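# Assemble two printed parts to match the model

## Task

Join the two 3D-printed parts so the result looks like the assembled sample on the stand. The robot must stay upright and level at the end. No object may be knocked over or pushed out of the work area.

## Robot and tools

ROBOT. A Dexmate Vega: a wheeled base with three wheels (two steering front wheels, a passive rear caster), a Z-folding torso (thigh, shank, chest), a head with a camera, and two 7-joint arms, each with a two-finger gripper and a wrist camera. Nothing prevents tipping, and a fallen robot stays down, so keep the chest and any held load over the base.

FRAMES. All positions are in metres. The base frame sits on the floor under the base's turning point, 0.185 m behind the front axle. x is forward, y is left, z is up. The base's front edge is 0.35 m ahead of this origin. The chest, left_hand and right_hand are reported in this frame. A hand point lies between the fingers, 0.033 m back from the closed tips. base_odometry uses the odometry frame (the base frame at scene start) and counts wheel turns only, so slip appears as travel. Its heading is in rad, left positive.

TOOL move. Each call carries one action. Allowed combinations: base, joints, or both, optionally with speeds or min_time_s; or target alone or with min_time_s. Add cameras (a list from head_camera, left_wrist_camera, right_wrist_camera, all) to get images.
- base: exactly one key, each a relative offset from where the base last measured itself. translate_m: forward +, -2 to 2 m. strafe_m: left +, -2 to 2 m, and heading may drift by about 0.02 rad. rotate_rad: counter-clockwise +, -3.2 to 3.2 rad. The front wheels need up to 1.1 s to steer before moving in a new direction.
- joints: one flat object keyed by joint name, covering all arms, torso and head. Values are absolute targets in rad. Torso: torso_hip_rad 0 to 1.57, torso_knee_rad 0 to 3.141, torso_waist_rad -1.57 to 1.57. The chest leans forward by knee minus hip minus waist. Presets as (hip, knee, waist): stand 0.469, 1.617, 1.048 (the start posture); stand_high 0.78, 1.57, 0.44; lean_20 0.52, 1.05, 0.18; lean_45 0.52, 1.05, -0.26; low_lean_45 0, 0, -0.79. Fold the arms before going to low_lean_45. Arm signs are mirrored: left_shoulder_pitch_rad positive lowers the arm, right negative lowers it; left_wrist_pitch_rad positive tips the hand down, right negative. Elbow limit is -3.041 to 0.214, with 0 straight. Grippers are 0 (shut) to 0.785. Pad gap at the hand point is about 0.24 x angle - 0.002 m, and the angle reached says nothing about whether an object is held. Fold posture, in order shoulder pitch, shoulder yaw, upper-arm roll, elbow, forearm roll, wrist pitch, wrist yaw: left 1, 0.5, -0.6, -2.5, 0, -0.9, 0; right -1, -0.5, 0.6, -2.5, 0, 0.9, 0. Head: head_pan_rad (left +); head_camera_tilt_rad (down +). Keep head_tilt_rad at 0 or below and camera tilt within -1.1 to 0.9 while panning.
- target: an absolute pose for one hand in the base frame. It needs side ("left" or "right"), x, y, z (each -3 to 3 m), pitch_deg (-30 to 95; 90 is fingers down, 0 is level), and heading_deg (0 is fingers forward, counter-clockwise +). Optional: roll_deg (default 0), and line_only, which refuses the move unless it is a straight path. The robot must be at rest. The plan is checked against the robot's own body only, not the scene. An unplanned straight move becomes an arc that can swing the elbow wide. A move that ends "short (part of ...)" should be resent unchanged.
- speeds: caps for this action only. translate_m and strafe_m 0.04 to 0.3 m/s; rotate_rad 0.1 to 0.6 rad/s.
- min_time_s: 0.1 to 8 s, the shortest duration for arm and head motions.
An unknown key makes a call invalid. An out-of-range value gets it refused. After a refusal or a stop, the remaining move/wait/finished_scene calls in that reply are skipped.

OTHER TOOLS. wait(seconds 0 to 10, cameras) lets time pass. zoom_image(camera, region [x0,y0,x1,y1], at most 504 by 504 px) enlarges part of the latest image. read_manual returns licence texts only. finished_scene ends the scene for good, so call it only once the assembly is done and stable.

RESULTS. The "move" line reads done, or else the worst status. base_status and joint_status: done; off_target (resting away from the target, possibly still pushing); contact_stop (an arm pushed near full torque for about 0.6 s, and its whole group stops and holds); time_out; not_followed (withheld by the collision check, with a "cause:" line). Hand status: reached (within 10 mm and 2 degrees), short, or refused with a reason. turned_by_wheels and turned_by_imu give the turn since the last result. If imu shows more than 0.03 rad after a straight or sideways drive, the base probably hit something. base_tilt shows lean in degrees (about 2 degrees of bias). Joint torques and motor temperatures are listed per arm. MOTOR HOT appears at 65 °C, and an OVER-TEMPERATURE FAULT stops the arm at 80 °C.

AVOID. The base does not stop on contact, so drive slowly near furniture. Never let the arms strike or squeeze each other, including closing a gripper on the other hand's fingers. After any stop, move the arm away from what it hit. Do not hold arms stretched or push into an unreachable pose for long. Hands carry about 4 kg. Release parts only when they are at rest and low, never while moving. Do not slam, drop or sweep parts off the table.

Each tool is called after "Call:" as name(argument=value, ...), one argument or row to a line, values as JSON.

## Session

Call:
move(
  cameras=["all"],
)

Scene clock: 0.00 s.
Joint torques (N m): no reading
Motor temperatures (°C): left_arm=[42 41 44 34 45 47 40] | right_arm=[43 39 37 35 46 44 44]
base_odometry: x=+0.000 y=+0.000 heading=+0.000
turned_by_wheels: +0.000
turned_by_imu: +0.000
base_tilt: forward=-0.3 right=+0.1
base_status: not commanded
joint_positions: torso_hip_rad=+0.469 torso_knee_rad=+1.617 torso_waist_rad=+1.048 left_shoulder_pitch_rad=+2.211 left_shoulder_yaw_rad=+0.018 left_upper_arm_roll_rad=-0.002 left_elbow_rad=-1.087 left_forearm_roll_rad=+0.014 left_wrist_pitch_rad=-0.496 left_wrist_yaw_rad=+0.010 left_gripper_rad=+0.005 right_shoulder_pitch_rad=-2.204 right_shoulder_yaw_rad=-0.014 right_upper_arm_roll_rad=-0.016 right_elbow_rad=-1.111 right_forearm_roll_rad=+0.009 right_wrist_pitch_rad=+0.497 right_wrist_yaw_rad=-0.012 right_gripper_rad=+0.005 head_pan_rad=+0.000 head_tilt_rad=+0.000 head_camera_tilt_rad=+0.000
joint_status: not commanded
chest: x=-0.0112 y=+0.0000 z=+1.4155 quat_wxyz=(+0.999, +0.000, +0.050, +0.000) (m; base frame)
left_hand: x=+0.1590 y=+0.2393 z=+0.6181 quat_wxyz=(+0.409, +0.013, +0.912, +0.009) pitch_deg=+41.7 heading_deg=+0.4 roll_deg=+2.0 back=up (m; base frame)
right_hand: x=+0.1775 y=-0.2304 z=+0.6281 quat_wxyz=(+0.424, -0.003, +0.906, -0.001) pitch_deg=+39.8 heading_deg=+0.0 roll_deg=-0.3 back=up (m; base frame)
pictures: head_camera, left_wrist_camera, right_wrist_camera

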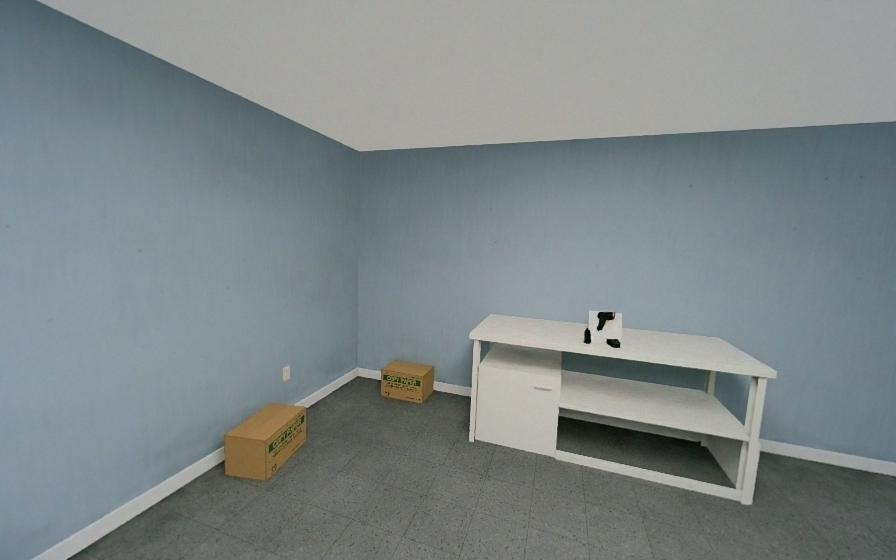

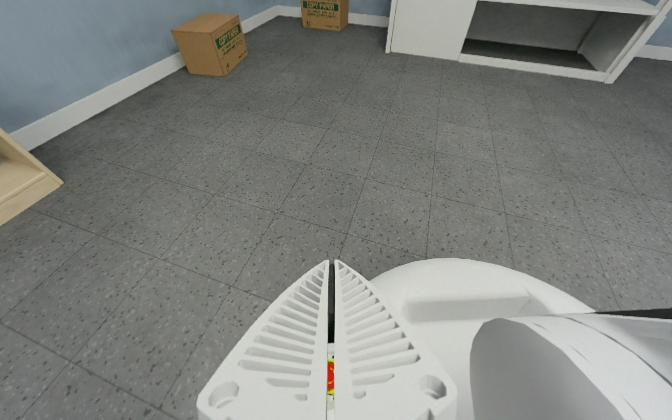

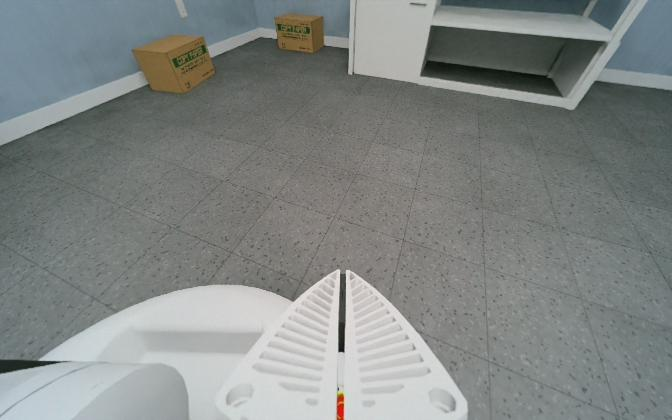

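Call:
zoom_image(
  camera="head_camera",
  region=[540, 290, 680, 370],
)

Call:
zoom_image(
  camera="head_camera",
  region=[450, 290, 790, 510],
)

Scaled by 3.600 from the camera's 896x560 image, which has a finer 960x600 frame.

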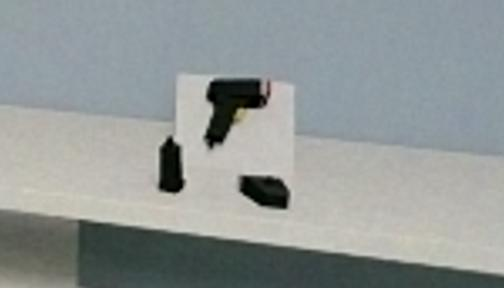

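Scaled by 1.482 from the camera's 896x560 image, which has a finer 960x600 frame.

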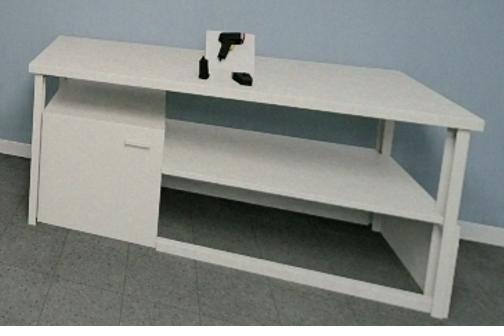

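Call:
move(
  base={"rotate_rad": -0.55},
  joints={"head_camera_tilt_rad": 0.45},
  cameras=[],
)

Call:
move(
  base={"translate_m": 1.55},
  cameras=["head_camera"],
)

Scene clock: 15.23 s.
Joint torques (N m): left_arm=[8.82 0.23 -1.15 -3.07 -0.11 -1.7 -0.05] | right_arm=[-7.91 -1.69 -1.22 -1.92 -0.12 1.65 -0.01]
move: done
base_odometry: x=+0.000 y=+0.000 heading=-0.549
turned_by_wheels: -0.549
turned_by_imu: -0.534
base_tilt: forward=-0.3 right=+0.1
base_status: done
joint_positions: torso_hip_rad=+0.469 torso_knee_rad=+1.617 torso_waist_rad=+1.048 left_shoulder_pitch_rad=+2.211 left_shoulder_yaw_rad=+0.018 left_upper_arm_roll_rad=-0.002 left_elbow_rad=-1.087 left_forearm_roll_rad=+0.014 left_wrist_pitch_rad=-0.496 left_wrist_yaw_rad=+0.010 left_gripper_rad=+0.005 right_shoulder_pitch_rad=-2.204 right_shoulder_yaw_rad=-0.014 right_upper_arm_roll_rad=-0.016 right_elbow_rad=-1.111 right_forearm_roll_rad=+0.009 right_wrist_pitch_rad=+0.497 right_wrist_yaw_rad=-0.012 right_gripper_rad=+0.005 head_pan_rad=+0.000 head_tilt_rad=+0.000 head_camera_tilt_rad=+0.450
joint_status: all done
chest: x=-0.0112 y=+0.0000 z=+1.4155 quat_wxyz=(+0.999, +0.000, +0.050, +0.000) (m; base frame)
left_hand: x=+0.1590 y=+0.2393 z=+0.6181 quat_wxyz=(+0.409, +0.013, +0.912, +0.009) pitch_deg=+41.7 heading_deg=+0.4 roll_deg=+2.0 back=up (m; base frame)
right_hand: x=+0.1775 y=-0.2304 z=+0.6281 quat_wxyz=(+0.424, -0.003, +0.906, -0.001) pitch_deg=+39.8 heading_deg=+0.0 roll_deg=-0.3 back=up (m; base frame)
pictures: none
No camera images: "cameras" was empty.

Scene clock: 22.23 s.
Joint torques (N m): left_arm=[7.89 -0.26 -1.09 -2.39 -0.13 -2.13 -0.04] | right_arm=[-6.96 -1.17 -1.56 -1.9 0.08 1.8 -0.01]
move: done
base_odometry: x=+1.322 y=-0.811 heading=-0.550
turned_by_wheels: -0.001
turned_by_imu: +0.002
base_tilt: forward=-0.3 right=+0.1
base_status: done
joint_positions: torso_hip_rad=+0.469 torso_knee_rad=+1.617 torso_waist_rad=+1.048 left_shoulder_pitch_rad=+2.211 left_shoulder_yaw_rad=+0.018 left_upper_arm_roll_rad=-0.002 left_elbow_rad=-1.087 left_forearm_roll_rad=+0.014 left_wrist_pitch_rad=-0.496 left_wrist_yaw_rad=+0.010 left_gripper_rad=+0.005 right_shoulder_pitch_rad=-2.204 right_shoulder_yaw_rad=-0.014 right_upper_arm_roll_rad=-0.016 right_elbow_rad=-1.111 right_forearm_roll_rad=+0.009 right_wrist_pitch_rad=+0.497 right_wrist_yaw_rad=-0.012 right_gripper_rad=+0.005 head_pan_rad=+0.000 head_tilt_rad=+0.000 head_camera_tilt_rad=+0.450
joint_status: not commanded
chest: x=-0.0111 y=+0.0000 z=+1.4155 quat_wxyz=(+0.999, +0.000, +0.050, +0.000) (m; base frame)
left_hand: x=+0.1590 y=+0.2393 z=+0.6181 quat_wxyz=(+0.409, +0.013, +0.912, +0.009) pitch_deg=+41.7 heading_deg=+0.4 roll_deg=+2.0 back=up (m; base frame)
right_hand: x=+0.1775 y=-0.2304 z=+0.6281 quat_wxyz=(+0.424, -0.003, +0.906, -0.001) pitch_deg=+39.9 heading_deg=+0.0 roll_deg=-0.3 back=up (m; base frame)
pictures: head_camera
camera_calibration:
head_camera: T_world_to_cam=[[-0.0221533, -0.998142, 0.0567649, -0.0502601], [-0.529867, -0.0364262, -0.847298, 1.25275], [0.847791, -0.0488483, -0.528075, 0.809095], [0, 0, 0, 1]] pos_world=[-0.0232674, 0.034989, 1.49157]

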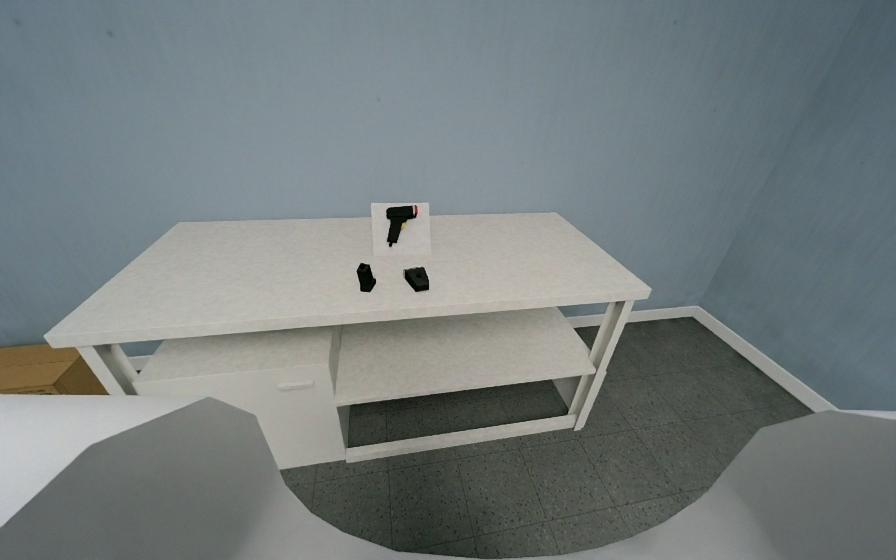

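Call:
zoom_image(
  camera="head_camera",
  region=[340, 190, 460, 310],
)

Call:
zoom_image(
  camera="head_camera",
  region=[370, 195, 435, 260],
)

Call:
zoom_image(
  camera="head_camera",
  region=[345, 250, 445, 300],
)

Scaled by 4.200 from the camera's 896x560 image, which has a finer 960x600 frame.

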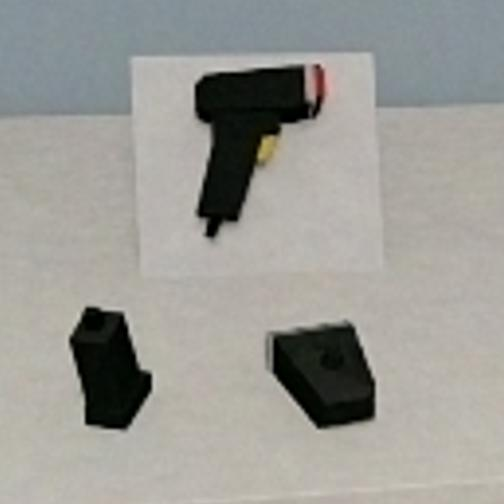

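Scaled by 7.754 from the camera's 896x560 image, which has a finer 960x600 frame.

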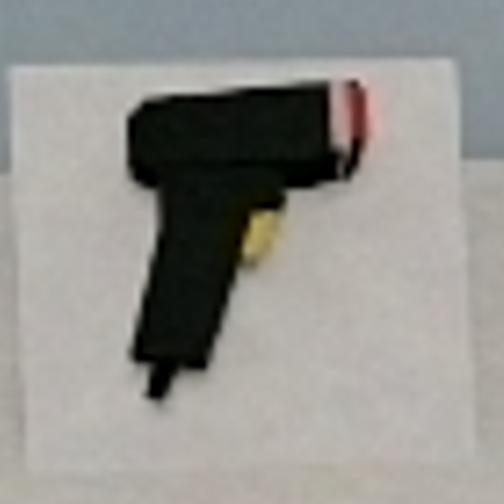

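Scaled by 5.040 from the camera's 896x560 image, which has a finer 960x600 frame.

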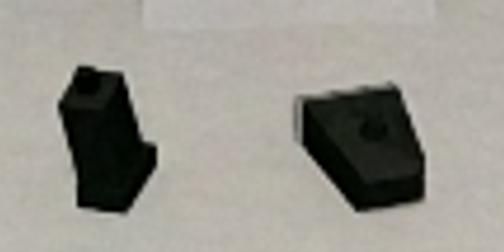

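Call:
move(
  base={"rotate_rad": 0.186},
  cameras=[],
)

Call:
move(
  target={"side": "left", "x": 0.35, "y": 0.26, "z": 1.02, "pitch_deg": 45, "heading_deg": 0},
  cameras=[],
)

Call:
move(
  target={"side": "right", "x": 0.35, "y": -0.26, "z": 1.02, "pitch_deg": 45, "heading_deg": 0},
  cameras=["all"],
)

Scene clock: 39.13 s.
Joint torques (N m): left_arm=[8.08 0.08 -0.9 -2.75 0.1 -1.13 -0.03] | right_arm=[-7.8 0.24 -1.72 -2.24 -0.05 2.03 -0.19]
move: done
base_odometry: x=+1.322 y=-0.811 heading=-0.364
turned_by_wheels: +0.186
turned_by_imu: +0.179
base_tilt: forward=-0.2 right=+0.1
base_status: done
joint_positions: torso_hip_rad=+0.469 torso_knee_rad=+1.617 torso_waist_rad=+1.048 left_shoulder_pitch_rad=+2.211 left_shoulder_yaw_rad=+0.018 left_upper_arm_roll_rad=-0.002 left_elbow_rad=-1.087 left_forearm_roll_rad=+0.014 left_wrist_pitch_rad=-0.496 left_wrist_yaw_rad=+0.010 left_gripper_rad=+0.005 right_shoulder_pitch_rad=-2.204 right_shoulder_yaw_rad=-0.014 right_upper_arm_roll_rad=-0.016 right_elbow_rad=-1.111 right_forearm_roll_rad=+0.009 right_wrist_pitch_rad=+0.497 right_wrist_yaw_rad=-0.012 right_gripper_rad=+0.005 head_pan_rad=+0.000 head_tilt_rad=+0.000 head_camera_tilt_rad=+0.450
joint_status: not commanded
chest: x=-0.0111 y=+0.0000 z=+1.4155 quat_wxyz=(+0.999, +0.000, +0.050, +0.000) (m; base frame)
left_hand: x=+0.1590 y=+0.2393 z=+0.6181 quat_wxyz=(+0.409, +0.013, +0.912, +0.009) pitch_deg=+41.7 heading_deg=+0.4 roll_deg=+2.0 back=up (m; base frame)
right_hand: x=+0.1775 y=-0.2304 z=+0.6281 quat_wxyz=(+0.424, -0.003, +0.906, -0.001) pitch_deg=+39.9 heading_deg=+0.0 roll_deg=-0.3 back=up (m; base frame)
pictures: none
No camera images: "cameras" was empty.

Scene clock: 45.73 s.
Joint torques (N m): left_arm=[3.45 2.86 -8.67 -4.57 0.06 -0.12 0.29] | right_arm=[-7.86 -1.64 -1.89 -0.7 -0.02 1.35 -0.12]
move: done
base_odometry: x=+1.322 y=-0.811 heading=-0.364
turned_by_wheels: +0.000
turned_by_imu: +0.001
base_tilt: forward=-0.1 right=+0.1
base_status: not commanded
joint_positions: torso_hip_rad=+0.469 torso_knee_rad=+1.617 torso_waist_rad=+1.048 left_shoulder_pitch_rad=+2.866 left_shoulder_yaw_rad=+1.329 left_upper_arm_roll_rad=-0.719 left_elbow_rad=-2.685 left_forearm_roll_rad=-1.567 left_wrist_pitch_rad=+0.216 left_wrist_yaw_rad=+0.967 left_gripper_rad=+0.005 right_shoulder_pitch_rad=-2.204 right_shoulder_yaw_rad=-0.014 right_upper_arm_roll_rad=-0.016 right_elbow_rad=-1.111 right_forearm_roll_rad=+0.009 right_wrist_pitch_rad=+0.497 right_wrist_yaw_rad=-0.012 right_gripper_rad=+0.005 head_pan_rad=+0.000 head_tilt_rad=+0.000 head_camera_tilt_rad=+0.450
joint_status: not commanded
chest: x=-0.0111 y=+0.0000 z=+1.4155 quat_wxyz=(+0.999, +0.000, +0.050, +0.000) (m; base frame)
left_hand: x=+0.3513 y=+0.2624 z=+1.0199 quat_wxyz=(+0.384, -0.002, +0.923, +0.001) pitch_deg=+44.8 heading_deg=+0.3 roll_deg=+0.1 back=up (m; base frame)
left_hand_status: reached (checked arc [the straight line was blocked; over the whole arc the hand travels 1.02 m to end 0.45 m from its start, up to 0.38 m off the straight line; left_elbow_rad turns most, 1.60 rad; on the way or at its end the hand turns up to 36 deg from its attitude at the start], planned for 5.3 s): 3 mm and 0.3 deg off.
right_hand: x=+0.1775 y=-0.2304 z=+0.6281 quat_wxyz=(+0.424, -0.003, +0.906, -0.001) pitch_deg=+39.9 heading_deg=+0.0 roll_deg=-0.3 back=up (m; base frame)
pictures: none
No camera images: "cameras" was empty.

Scene clock: 52.23 s.
Joint torques (N m): left_arm=[2.81 3.02 -8.21 -5.32 0.12 -0.53 0.22] | right_arm=[-5.15 -5 3.38 -5.27 -0.44 0.76 -0.23]
move: done
base_odometry: x=+1.322 y=-0.811 heading=-0.364
turned_by_wheels: +0.000
turned_by_imu: +0.001
base_tilt: forward=-0.2 right=+0.2
base_status: not commanded
joint_positions: torso_hip_rad=+0.469 torso_knee_rad=+1.617 torso_waist_rad=+1.048 left_shoulder_pitch_rad=+2.868 left_shoulder_yaw_rad=+1.332 left_upper_arm_roll_rad=-0.721 left_elbow_rad=-2.688 left_forearm_roll_rad=-1.570 left_wrist_pitch_rad=+0.217 left_wrist_yaw_rad=+0.969 left_gripper_rad=+0.005 right_shoulder_pitch_rad=-2.918 right_shoulder_yaw_rad=-1.348 right_upper_arm_roll_rad=+0.758 right_elbow_rad=-2.679 right_forearm_roll_rad=+1.565 right_wrist_pitch_rad=-0.190 right_wrist_yaw_rad=-0.965 right_gripper_rad=+0.005 head_pan_rad=+0.000 head_tilt_rad=+0.000 head_camera_tilt_rad=+0.450
joint_status: not commanded
chest: x=-0.0111 y=+0.0000 z=+1.4155 quat_wxyz=(+0.999, +0.000, +0.050, +0.000) (m; base frame)
left_hand: x=+0.3500 y=+0.2600 z=+1.0199 quat_wxyz=(+0.383, +0.000, +0.924, +0.000) pitch_deg=+45.0 heading_deg=+0.0 roll_deg=+0.0 back=up (m; base frame)
right_hand: x=+0.3514 y=-0.2626 z=+1.0199 quat_wxyz=(+0.384, +0.002, +0.923, -0.001) pitch_deg=+44.8 heading_deg=-0.3 roll_deg=-0.1 back=up (m; base frame)
right_hand_status: reached (checked arc [the straight line was blocked; over the whole arc the hand travels 1.02 m to end 0.43 m from its start, up to 0.39 m off the straight line; right_elbow_rad turns most, 1.57 rad; on the way or at its end the hand turns up to 35 deg from its attitude at the start], planned for 5.2 s): 3 mm and 0.3 deg off.
pictures: head_camera, left_wrist_camera, right_wrist_camera
camera_calibration:
head_camera: T_world_to_cam=[[-0.0221533, -0.998142, 0.0567649, -0.0502601], [-0.529867, -0.0364262, -0.847298, 1.25275], [0.847791, -0.0488483, -0.528075, 0.809095], [0, 0, 0, 1]] pos_world=[-0.0232674, 0.034989, 1.49157]
left_wrist_camera: T_world_to_cam=[[0.00443934, -0.998966, 0.0452429, 0.205286], [-0.790888, -0.0311942, -0.611166, 0.965892], [0.611945, -0.0330689, -0.790209, 0.744576], [0, 0, 0, 1]] pos_world=[0.307361, 0.259826, 1.1694]
right_wrist_camera: T_world_to_cam=[[0.0245436, -0.999437, -0.0228811, -0.244717], [-0.776542, -0.0046455, -0.630048, 0.974215], [0.629587, 0.0332318, -0.776219, 0.722642], [0, 0, 0, 1]] pos_world=[0.307559, -0.264068, 1.16913]

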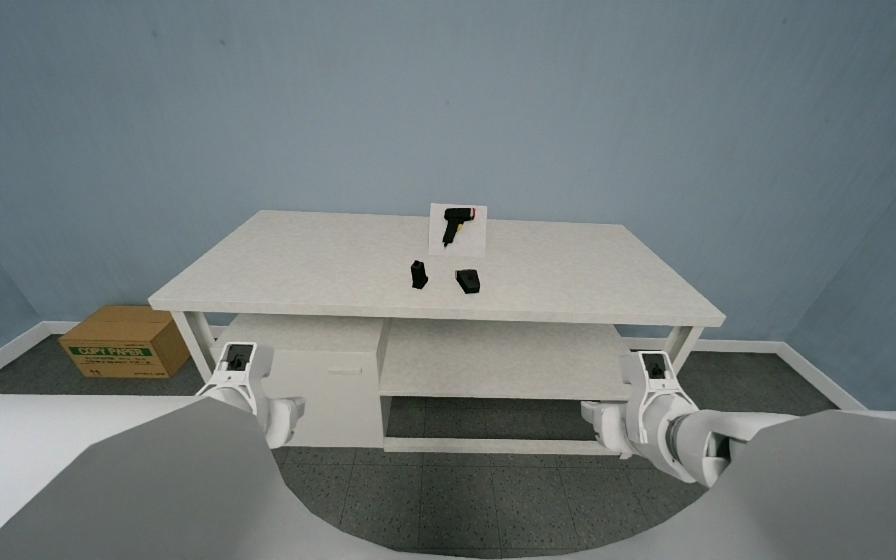

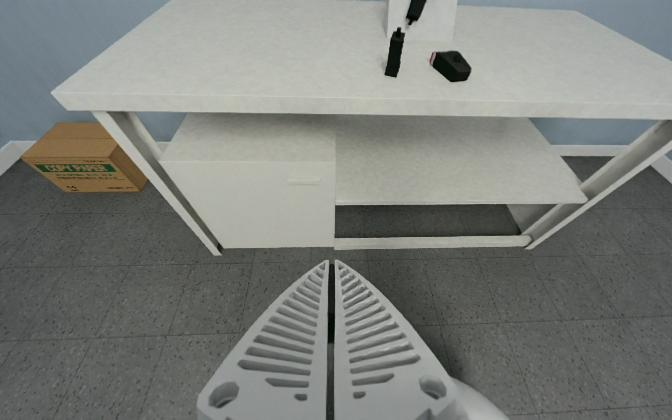

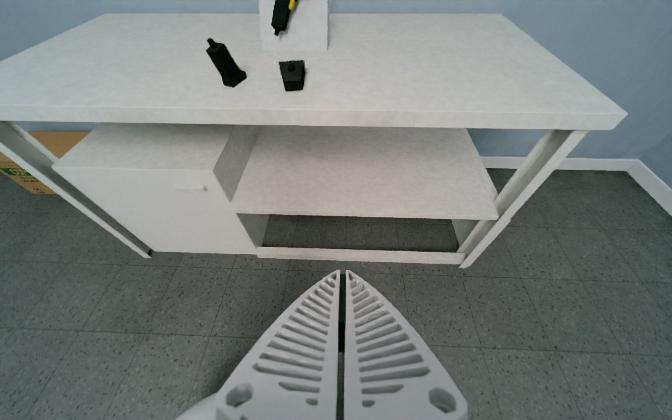

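Call:
zoom_image(
  camera="left_wrist_camera",
  region=[360, 0, 500, 100],
)

Call:
zoom_image(
  camera="right_wrist_camera",
  region=[180, 0, 340, 110],
)

Call:
zoom_image(
  camera="head_camera",
  region=[400, 195, 500, 305],
)

Scaled by 3.600 from the camera's 672x420 image, which has a finer 960x600 frame.

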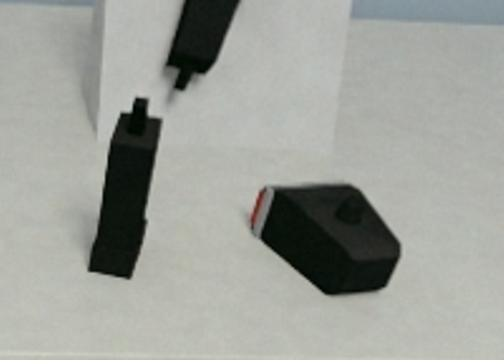

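Scaled by 3.150 from the camera's 672x420 image, which has a finer 960x600 frame.

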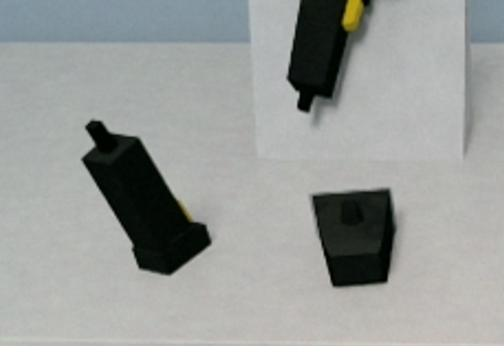

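Scaled by 4.582 from the camera's 896x560 image, which has a finer 960x600 frame.

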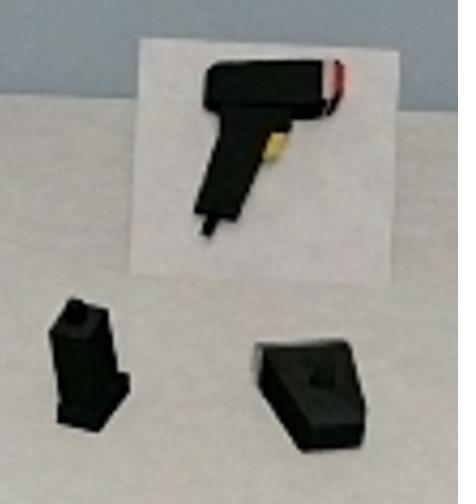

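Call:
move(
  base={"translate_m": 0.41},
  speeds={"translate_m": 0.2},
  joints={"head_camera_tilt_rad": 0.75},
  cameras=["all"],
)

Scene clock: 67.17 s.
Joint torques (N m): left_arm=[3.3 3.84 -8.46 -4.71 0.17 0.02 0.08] | right_arm=[-4.03 -3.84 3.19 -4.62 -0.56 1.75 -0.15]
move: done
base_odometry: x=+1.705 y=-0.957 heading=-0.364
turned_by_wheels: +0.001
turned_by_imu: +0.002
base_tilt: forward=-0.1 right=+0.1
base_status: done
joint_positions: torso_hip_rad=+0.469 torso_knee_rad=+1.617 torso_waist_rad=+1.048 left_shoulder_pitch_rad=+2.868 left_shoulder_yaw_rad=+1.332 left_upper_arm_roll_rad=-0.721 left_elbow_rad=-2.688 left_forearm_roll_rad=-1.570 left_wrist_pitch_rad=+0.217 left_wrist_yaw_rad=+0.969 left_gripper_rad=+0.005 right_shoulder_pitch_rad=-2.920 right_shoulder_yaw_rad=-1.351 right_upper_arm_roll_rad=+0.760 right_elbow_rad=-2.682 right_forearm_roll_rad=+1.569 right_wrist_pitch_rad=-0.191 right_wrist_yaw_rad=-0.968 right_gripper_rad=+0.005 head_pan_rad=+0.000 head_tilt_rad=+0.000 head_camera_tilt_rad=+0.750
joint_status: all done
chest: x=-0.0111 y=+0.0000 z=+1.4155 quat_wxyz=(+0.999, +0.000, +0.050, +0.000) (m; base frame)
left_hand: x=+0.3500 y=+0.2600 z=+1.0199 quat_wxyz=(+0.383, +0.000, +0.924, +0.000) pitch_deg=+45.0 heading_deg=+0.0 roll_deg=+0.0 back=up (m; base frame)
right_hand: x=+0.3500 y=-0.2601 z=+1.0199 quat_wxyz=(+0.383, +0.000, +0.924, +0.000) pitch_deg=+45.0 heading_deg=+0.0 roll_deg=+0.0 back=up (m; base frame)
pictures: head_camera, left_wrist_camera, right_wrist_camera
camera_calibration:
head_camera: T_world_to_cam=[[-0.00438529, -0.998142, 0.0607775, -0.0548168], [-0.756603, -0.0364289, -0.652858, 0.946798], [0.653859, -0.0488475, -0.755038, 1.13032], [0, 0, 0, 1]] pos_world=[-0.0229575, 0.034989, 1.47489]
left_wrist_camera: T_world_to_cam=[[0.00436065, -0.998969, 0.0451814, 0.205383], [-0.790887, -0.0310944, -0.611171, 0.965872], [0.611946, -0.0330683, -0.790208, 0.744575], [0, 0, 0, 1]] pos_world=[0.307361, 0.259826, 1.1694]
right_wrist_camera: T_world_to_cam=[[0.0288533, -0.999298, -0.0238804, -0.242603], [-0.778543, -0.00748273, -0.627547, 0.970669], [0.626928, 0.0366988, -0.778213, 0.727282], [0, 0, 0, 1]] pos_world=[0.306754, -0.26186, 1.16933]

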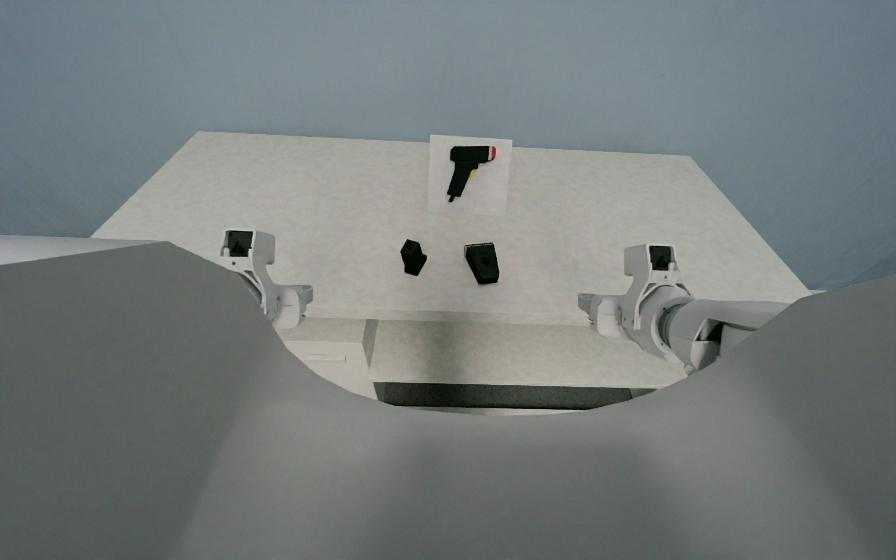

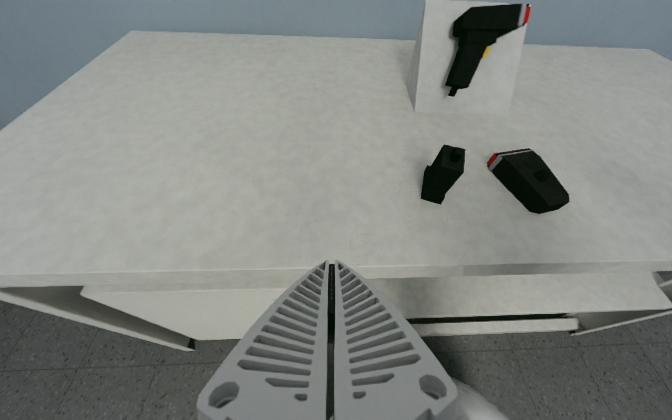

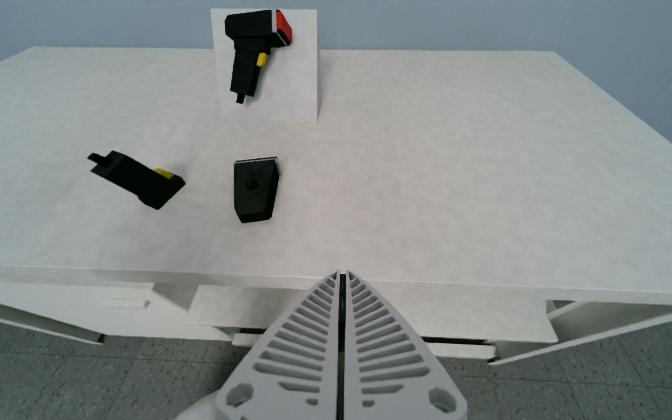

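Call:
zoom_image(
  camera="left_wrist_camera",
  region=[400, 0, 590, 225],
)

Call:
zoom_image(
  camera="right_wrist_camera",
  region=[70, 0, 340, 235],
)

Call:
zoom_image(
  camera="head_camera",
  region=[390, 225, 510, 300],
)

Call:
zoom_image(
  camera="head_camera",
  region=[420, 130, 520, 220],
)

Call:
zoom_image(
  camera="left_wrist_camera",
  region=[410, 130, 590, 225],
)

Call:
zoom_image(
  camera="right_wrist_camera",
  region=[80, 140, 300, 235],
)

Scaled by 2.240 from the camera's 672x420 image, which has a finer 960x600 frame.

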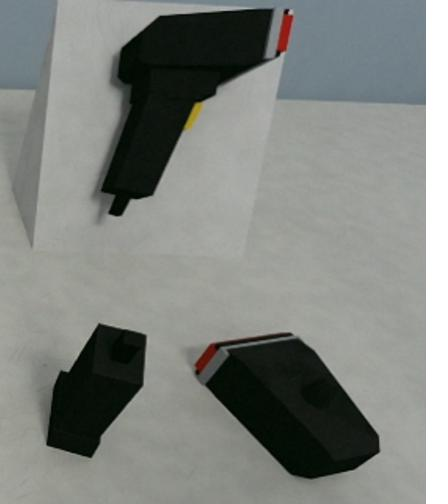

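Scaled by 1.867 from the camera's 672x420 image, which has a finer 960x600 frame.

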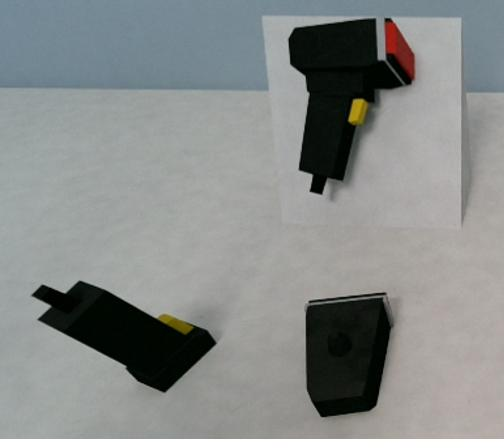

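Scaled by 4.200 from the camera's 896x560 image, which has a finer 960x600 frame.

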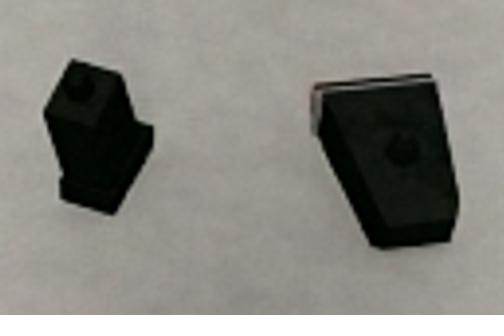

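Scaled by 5.040 from the camera's 896x560 image, which has a finer 960x600 frame.

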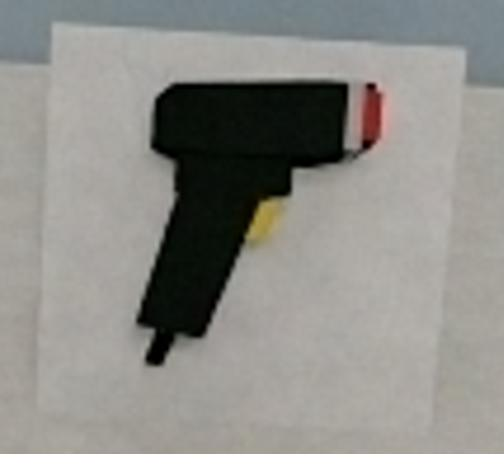

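Scaled by 2.800 from the camera's 672x420 image, which has a finer 960x600 frame.

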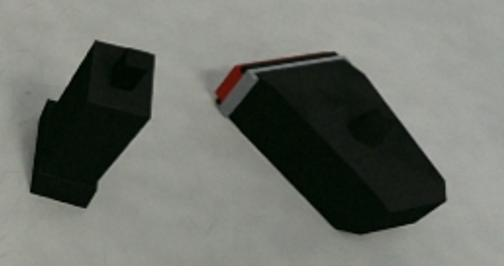

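Scaled by 2.291 from the camera's 672x420 image, which has a finer 960x600 frame.

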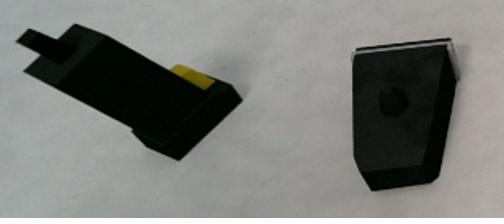

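Call:
move(
  target={"side": "right", "x": 0.43, "y": -0.11, "z": 1.0, "pitch_deg": 75, "heading_deg": 0},
  cameras=["all"],
)

Scene clock: 110.30 s.
Joint torques (N m): left_arm=[2.14 3.79 -8.38 -5.36 0.16 -0.88 0.28] | right_arm=[21.87 0.78 2.72 1.33 -0.02 -0.27 0.46]
move: done
base_odometry: x=+1.705 y=-0.957 heading=-0.364
turned_by_wheels: +0.000
turned_by_imu: +0.001
base_tilt: forward=-0.3 right=+0.1
base_status: not commanded
joint_positions: torso_hip_rad=+0.469 torso_knee_rad=+1.617 torso_waist_rad=+1.048 left_shoulder_pitch_rad=+2.868 left_shoulder_yaw_rad=+1.332 left_upper_arm_roll_rad=-0.721 left_elbow_rad=-2.688 left_forearm_roll_rad=-1.570 left_wrist_pitch_rad=+0.217 left_wrist_yaw_rad=+0.969 left_gripper_rad=+0.005 right_shoulder_pitch_rad=-0.066 right_shoulder_yaw_rad=-0.942 right_upper_arm_roll_rad=-1.703 right_elbow_rad=-2.218 right_forearm_roll_rad=-0.543 right_wrist_pitch_rad=+0.217 right_wrist_yaw_rad=+1.345 right_gripper_rad=+0.005 head_pan_rad=+0.000 head_tilt_rad=+0.000 head_camera_tilt_rad=+0.750
joint_status: not commanded
chest: x=-0.0111 y=+0.0000 z=+1.4155 quat_wxyz=(+0.999, +0.000, +0.050, +0.000) (m; base frame)
left_hand: x=+0.3500 y=+0.2600 z=+1.0199 quat_wxyz=(+0.383, +0.000, +0.924, +0.000) pitch_deg=+45.0 heading_deg=+0.0 roll_deg=+0.0 back=up (m; base frame)
right_hand: x=+0.4286 y=-0.1082 z=+0.9995 quat_wxyz=(+0.003, -0.992, +0.001, -0.129) pitch_deg=+75.2 heading_deg=+1.3 roll_deg=+1.4 back=down (m; base frame)
right_hand_status: reached (checked arc [no straight line was possible; over the whole arc the hand travels 0.95 m to end 0.17 m from its start, up to 0.32 m off the straight line; right_shoulder_pitch_rad turns most, 2.86 rad; on the way or at its end the hand turns up to 180 deg from its attitude at the start], planned for 9.3 s): 2 mm and 0.4 deg off.
pictures: head_camera, left_wrist_camera, right_wrist_camera
camera_calibration:
head_camera: T_world_to_cam=[[-0.00438529, -0.998142, 0.0607775, -0.0548168], [-0.756603, -0.0364289, -0.652858, 0.946798], [0.653859, -0.0488475, -0.755038, 1.13032], [0, 0, 0, 1]] pos_world=[-0.0229575, 0.034989, 1.47489]
left_wrist_camera: T_world_to_cam=[[0.00436065, -0.998969, 0.0451814, 0.205383], [-0.790887, -0.0310944, -0.611171, 0.965872], [0.611946, -0.0330683, -0.790208, 0.744575], [0, 0, 0, 1]] pos_world=[0.307361, 0.259826, 1.1694]
right_wrist_camera: T_world_to_cam=[[0.0063967, 0.999496, -0.0310919, 0.139495], [0.934114, 0.0051252, 0.356938, -0.69651], [0.356917, -0.0313266, -0.933611, 0.920274], [0, 0, 0, 1]] pos_world=[0.321266, -0.107026, 1.11213]

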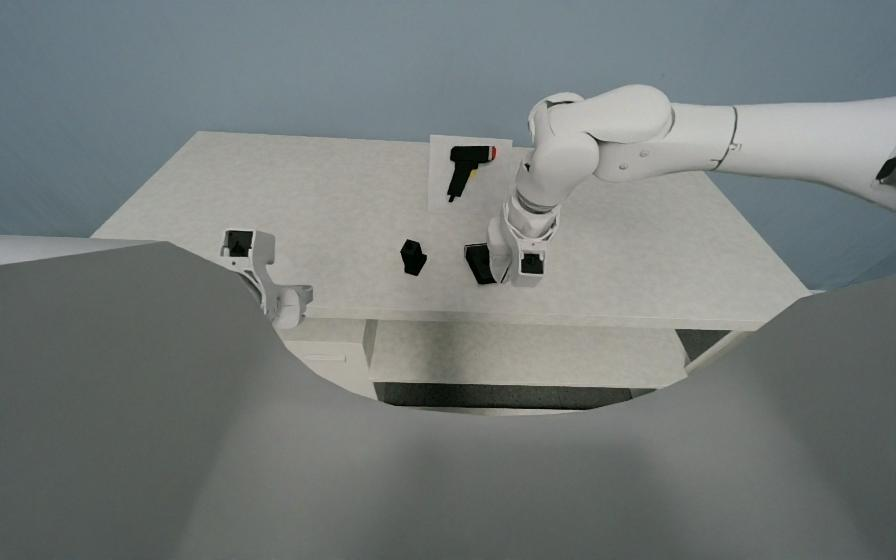

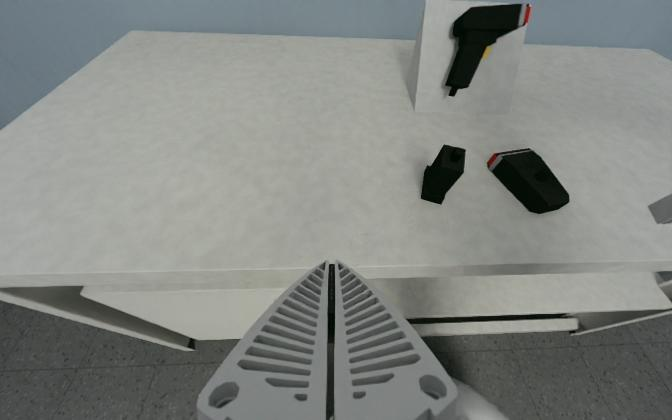

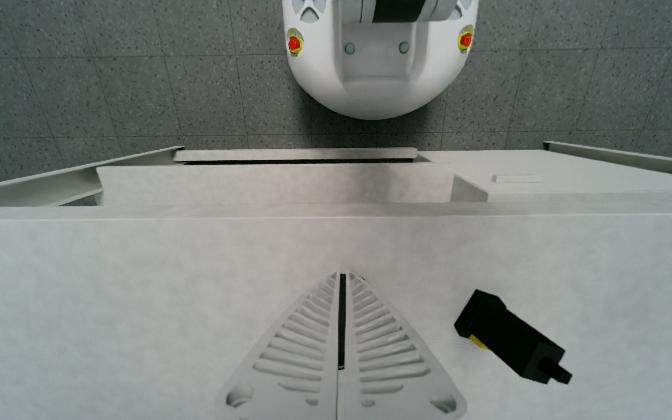

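Call:
move(
  joints={"right_shoulder_pitch_rad": -2.92, "right_shoulder_yaw_rad": -1.351, "right_upper_arm_roll_rad": 0.76, "right_elbow_rad": -2.682, "right_forearm_roll_rad": 1.569, "right_wrist_pitch_rad": -0.191, "right_wrist_yaw_rad": -0.968, "left_shoulder_pitch_rad": 2.0, "left_shoulder_yaw_rad": 0.05, "left_upper_arm_roll_rad": 0.1, "left_elbow_rad": -2.5, "left_forearm_roll_rad": 0.0, "left_wrist_pitch_rad": 1.1, "left_wrist_yaw_rad": 0.0},
  cameras=["all"],
)

Scene clock: 176.20 s.
Joint torques (N m): left_arm=[-6.2 -1.8 1.38 -6.76 0.04 -0.24 -0.32] | right_arm=[-5.44 -4.23 4.01 -4.78 -0.36 1.6 -0.5]
move: done
base_odometry: x=+1.705 y=-0.957 heading=-0.364
turned_by_wheels: +0.000
turned_by_imu: +0.001
base_tilt: forward=-0.2 right=-0.1
base_status: not commanded
joint_positions: torso_hip_rad=+0.469 torso_knee_rad=+1.617 torso_waist_rad=+1.048 left_shoulder_pitch_rad=+2.000 left_shoulder_yaw_rad=+0.050 left_upper_arm_roll_rad=+0.100 left_elbow_rad=-2.500 left_forearm_roll_rad=+0.000 left_wrist_pitch_rad=+1.100 left_wrist_yaw_rad=+0.000 left_gripper_rad=+0.005 right_shoulder_pitch_rad=-2.916 right_shoulder_yaw_rad=-1.350 right_upper_arm_roll_rad=+0.756 right_elbow_rad=-2.681 right_forearm_roll_rad=+1.566 right_wrist_pitch_rad=-0.190 right_wrist_yaw_rad=-0.965 right_gripper_rad=+0.005 head_pan_rad=+0.000 head_tilt_rad=+0.000 head_camera_tilt_rad=+0.750
joint_status: all done
chest: x=-0.0111 y=+0.0000 z=+1.4155 quat_wxyz=(+0.999, +0.000, +0.050, +0.000) (m; base frame)
left_hand: x=+0.4336 y=+0.1742 z=+0.9319 quat_wxyz=(+0.420, +0.049, +0.906, -0.027) pitch_deg=+40.2 heading_deg=-6.7 roll_deg=-0.5 back=up (m; base frame)
right_hand: x=+0.3513 y=-0.2602 z=+1.0205 quat_wxyz=(+0.384, +0.000, +0.923, +0.001) pitch_deg=+44.8 heading_deg=+0.1 roll_deg=+0.1 back=up (m; base frame)
pictures: head_camera, left_wrist_camera, right_wrist_camera
camera_calibration:
head_camera: T_world_to_cam=[[-0.00438529, -0.998142, 0.0607775, -0.0548168], [-0.756603, -0.0364289, -0.652858, 0.946798], [0.653859, -0.0488475, -0.755038, 1.13032], [0, 0, 0, 1]] pos_world=[-0.0229575, 0.034989, 1.47489]
left_wrist_camera: T_world_to_cam=[[-0.110482, -0.992481, 0.0526841, 0.164882], [-0.736753, 0.0462054, -0.674581, 0.997591], [0.667075, -0.113344, -0.736318, 0.560817], [0, 0, 0, 1]] pos_world=[0.379088, 0.181113, 1.07721]
right_wrist_camera: T_world_to_cam=[[0.0291043, -0.999262, -0.0250681, -0.241588], [-0.77623, -0.00679335, -0.630413, 0.974295], [0.629778, 0.0378064, -0.775855, 0.723817], [0, 0, 0, 1]] pos_world=[0.307465, -0.262156, 1.16973]

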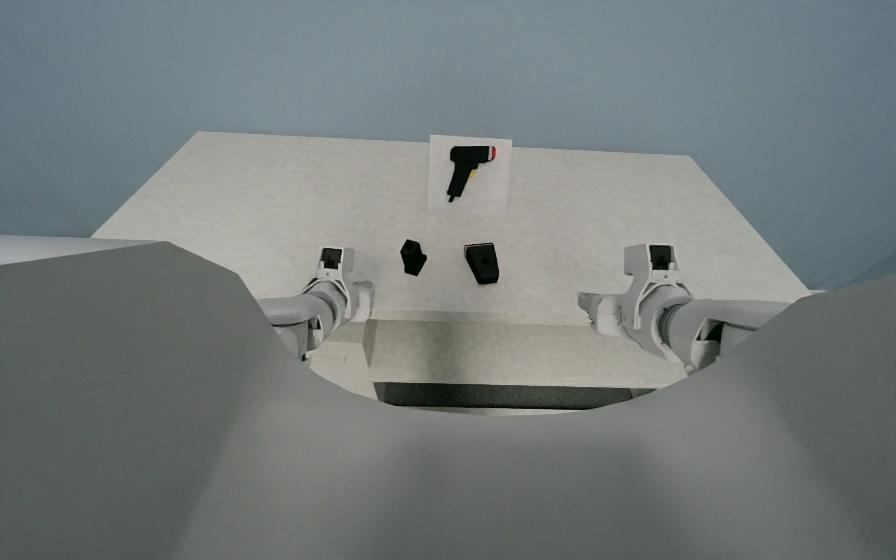

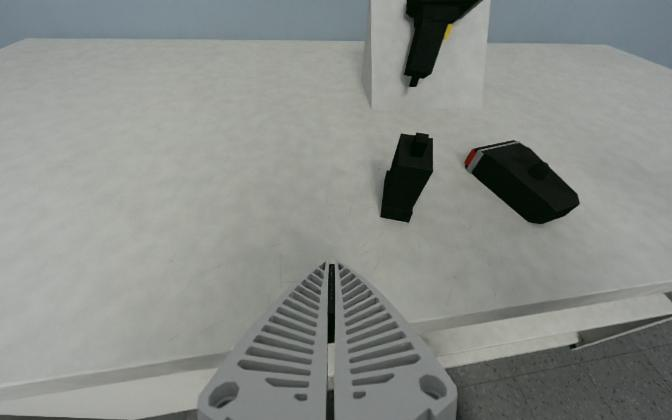

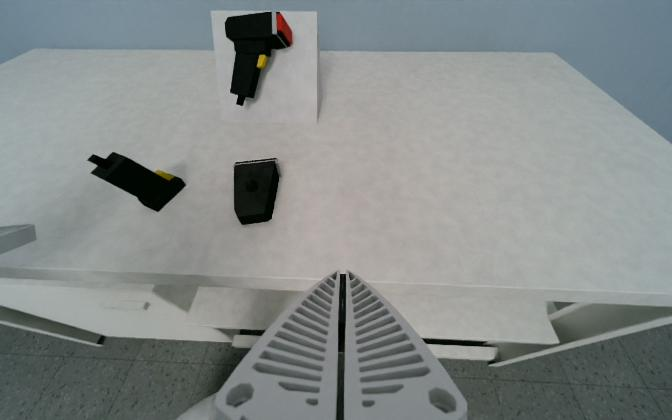

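Call:
move(
  joints={"right_shoulder_pitch_rad": -2.0, "right_shoulder_yaw_rad": -0.05, "right_upper_arm_roll_rad": -0.1, "right_elbow_rad": -2.5, "right_forearm_roll_rad": 0.0, "right_wrist_pitch_rad": -1.1, "right_wrist_yaw_rad": 0.0},
  cameras=["all"],
)

Call:
zoom_image(
  camera="right_wrist_camera",
  region=[100, 80, 340, 230],
)

Call:
zoom_image(
  camera="left_wrist_camera",
  region=[360, 110, 600, 240],
)

Scene clock: 184.73 s.
Joint torques (N m): left_arm=[-6.54 -2.53 1.68 -7.64 0.14 -0.96 -0.31] | right_arm=[7.67 1.83 -3.23 -4.31 -0.22 1.33 0.39]
move: done
base_odometry: x=+1.705 y=-0.957 heading=-0.364
turned_by_wheels: +0.000
turned_by_imu: +0.001
base_tilt: forward=-0.4 right=+0.2
base_status: not commanded
joint_positions: torso_hip_rad=+0.469 torso_knee_rad=+1.617 torso_waist_rad=+1.048 left_shoulder_pitch_rad=+2.000 left_shoulder_yaw_rad=+0.050 left_upper_arm_roll_rad=+0.100 left_elbow_rad=-2.500 left_forearm_roll_rad=+0.000 left_wrist_pitch_rad=+1.100 left_wrist_yaw_rad=+0.000 left_gripper_rad=+0.005 right_shoulder_pitch_rad=-2.003 right_shoulder_yaw_rad=-0.053 right_upper_arm_roll_rad=-0.098 right_elbow_rad=-2.501 right_forearm_roll_rad=+0.004 right_wrist_pitch_rad=-1.098 right_wrist_yaw_rad=-0.003 right_gripper_rad=+0.005 head_pan_rad=+0.000 head_tilt_rad=+0.000 head_camera_tilt_rad=+0.750
joint_status: all done
chest: x=-0.0111 y=+0.0000 z=+1.4155 quat_wxyz=(+0.999, +0.000, +0.050, +0.000) (m; base frame)
left_hand: x=+0.4336 y=+0.1742 z=+0.9319 quat_wxyz=(+0.420, +0.049, +0.906, -0.027) pitch_deg=+40.2 heading_deg=-6.7 roll_deg=-0.5 back=up (m; base frame)
right_hand: x=+0.4332 y=-0.1758 z=+0.9317 quat_wxyz=(+0.420, -0.049, +0.906, +0.026) pitch_deg=+40.2 heading_deg=+6.6 roll_deg=+0.4 back=up (m; base frame)
pictures: head_camera, left_wrist_camera, right_wrist_camera
camera_calibration:
head_camera: T_world_to_cam=[[-0.00438529, -0.998142, 0.0607775, -0.0548168], [-0.756603, -0.0364289, -0.652858, 0.946798], [0.653859, -0.0488475, -0.755038, 1.13032], [0, 0, 0, 1]] pos_world=[-0.0229575, 0.034989, 1.47489]
left_wrist_camera: T_world_to_cam=[[-0.110482, -0.992481, 0.0526841, 0.164882], [-0.736753, 0.0462054, -0.674581, 0.997591], [0.667075, -0.113344, -0.736318, 0.560817], [0, 0, 0, 1]] pos_world=[0.379088, 0.181113, 1.07721]
right_wrist_camera: T_world_to_cam=[[0.140847, -0.989663, -0.026985, -0.206787], [-0.718696, -0.0834614, -0.690298, 0.999875], [0.68091, 0.116621, -0.723022, 0.542589], [0, 0, 0, 1]] pos_world=[0.378276, -0.184476, 1.07694]

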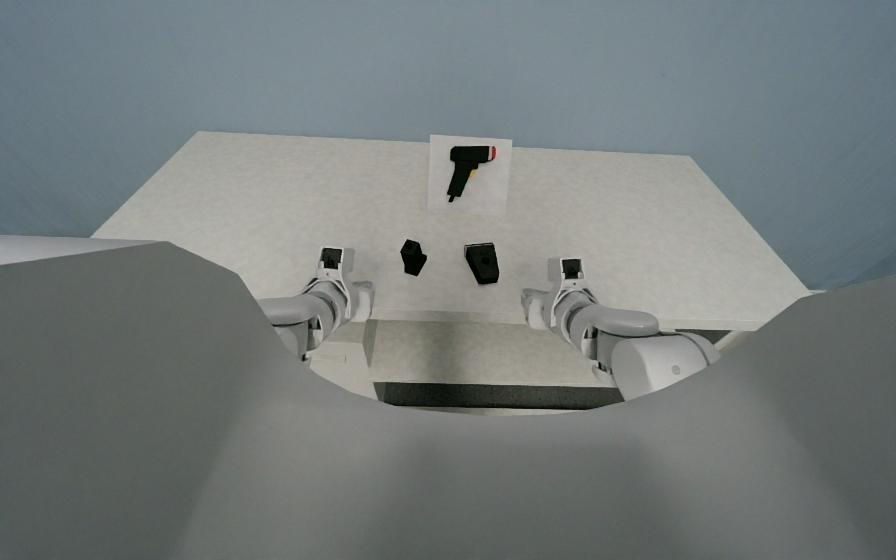

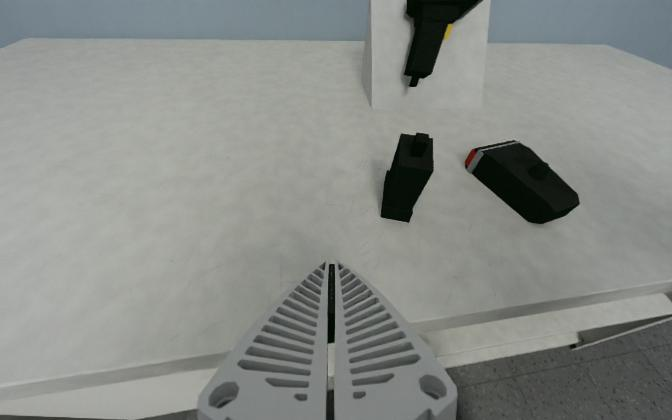

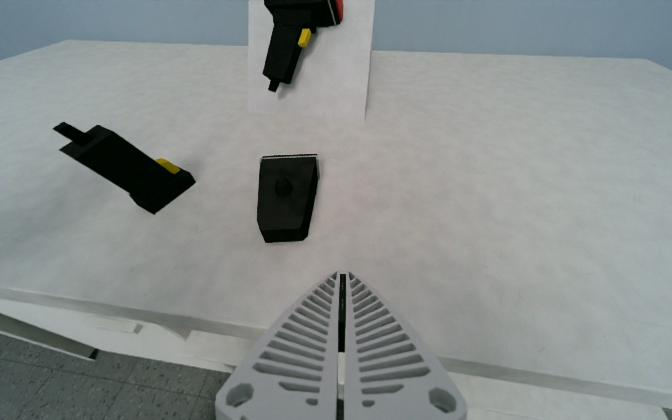

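Scaled by 2.100 from the camera's 672x420 image, which has a finer 960x600 frame.

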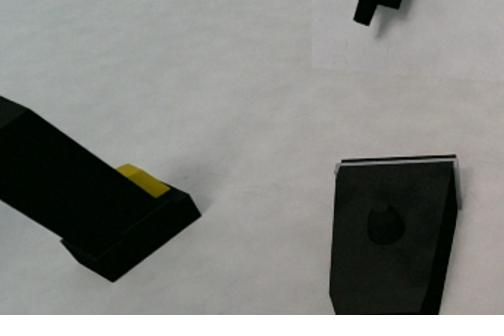

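Scaled by 2.100 from the camera's 672x420 image, which has a finer 960x600 frame.

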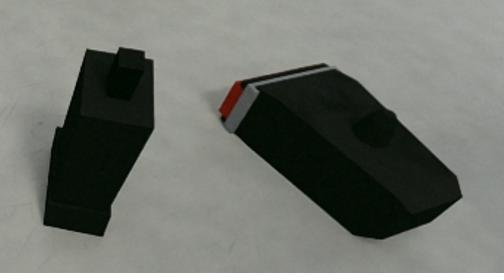

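Call:
zoom_image(
  camera="left_wrist_camera",
  region=[500, 135, 585, 205],
)

Call:
zoom_image(
  camera="right_wrist_camera",
  region=[250, 145, 330, 215],
)

Scaled by 5.929 from the camera's 672x420 image, which has a finer 960x600 frame.

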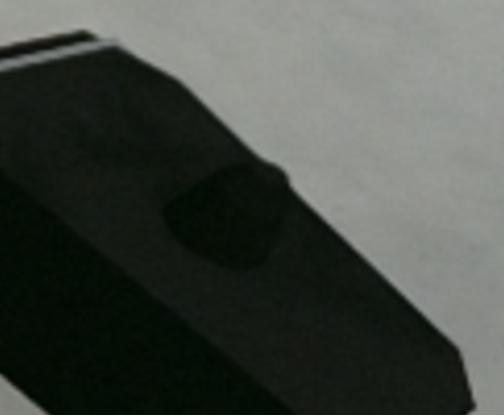

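Scaled by 6.300 from the camera's 672x420 image, which has a finer 960x600 frame.

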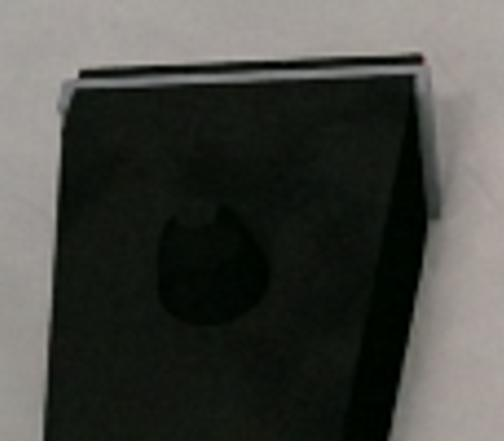

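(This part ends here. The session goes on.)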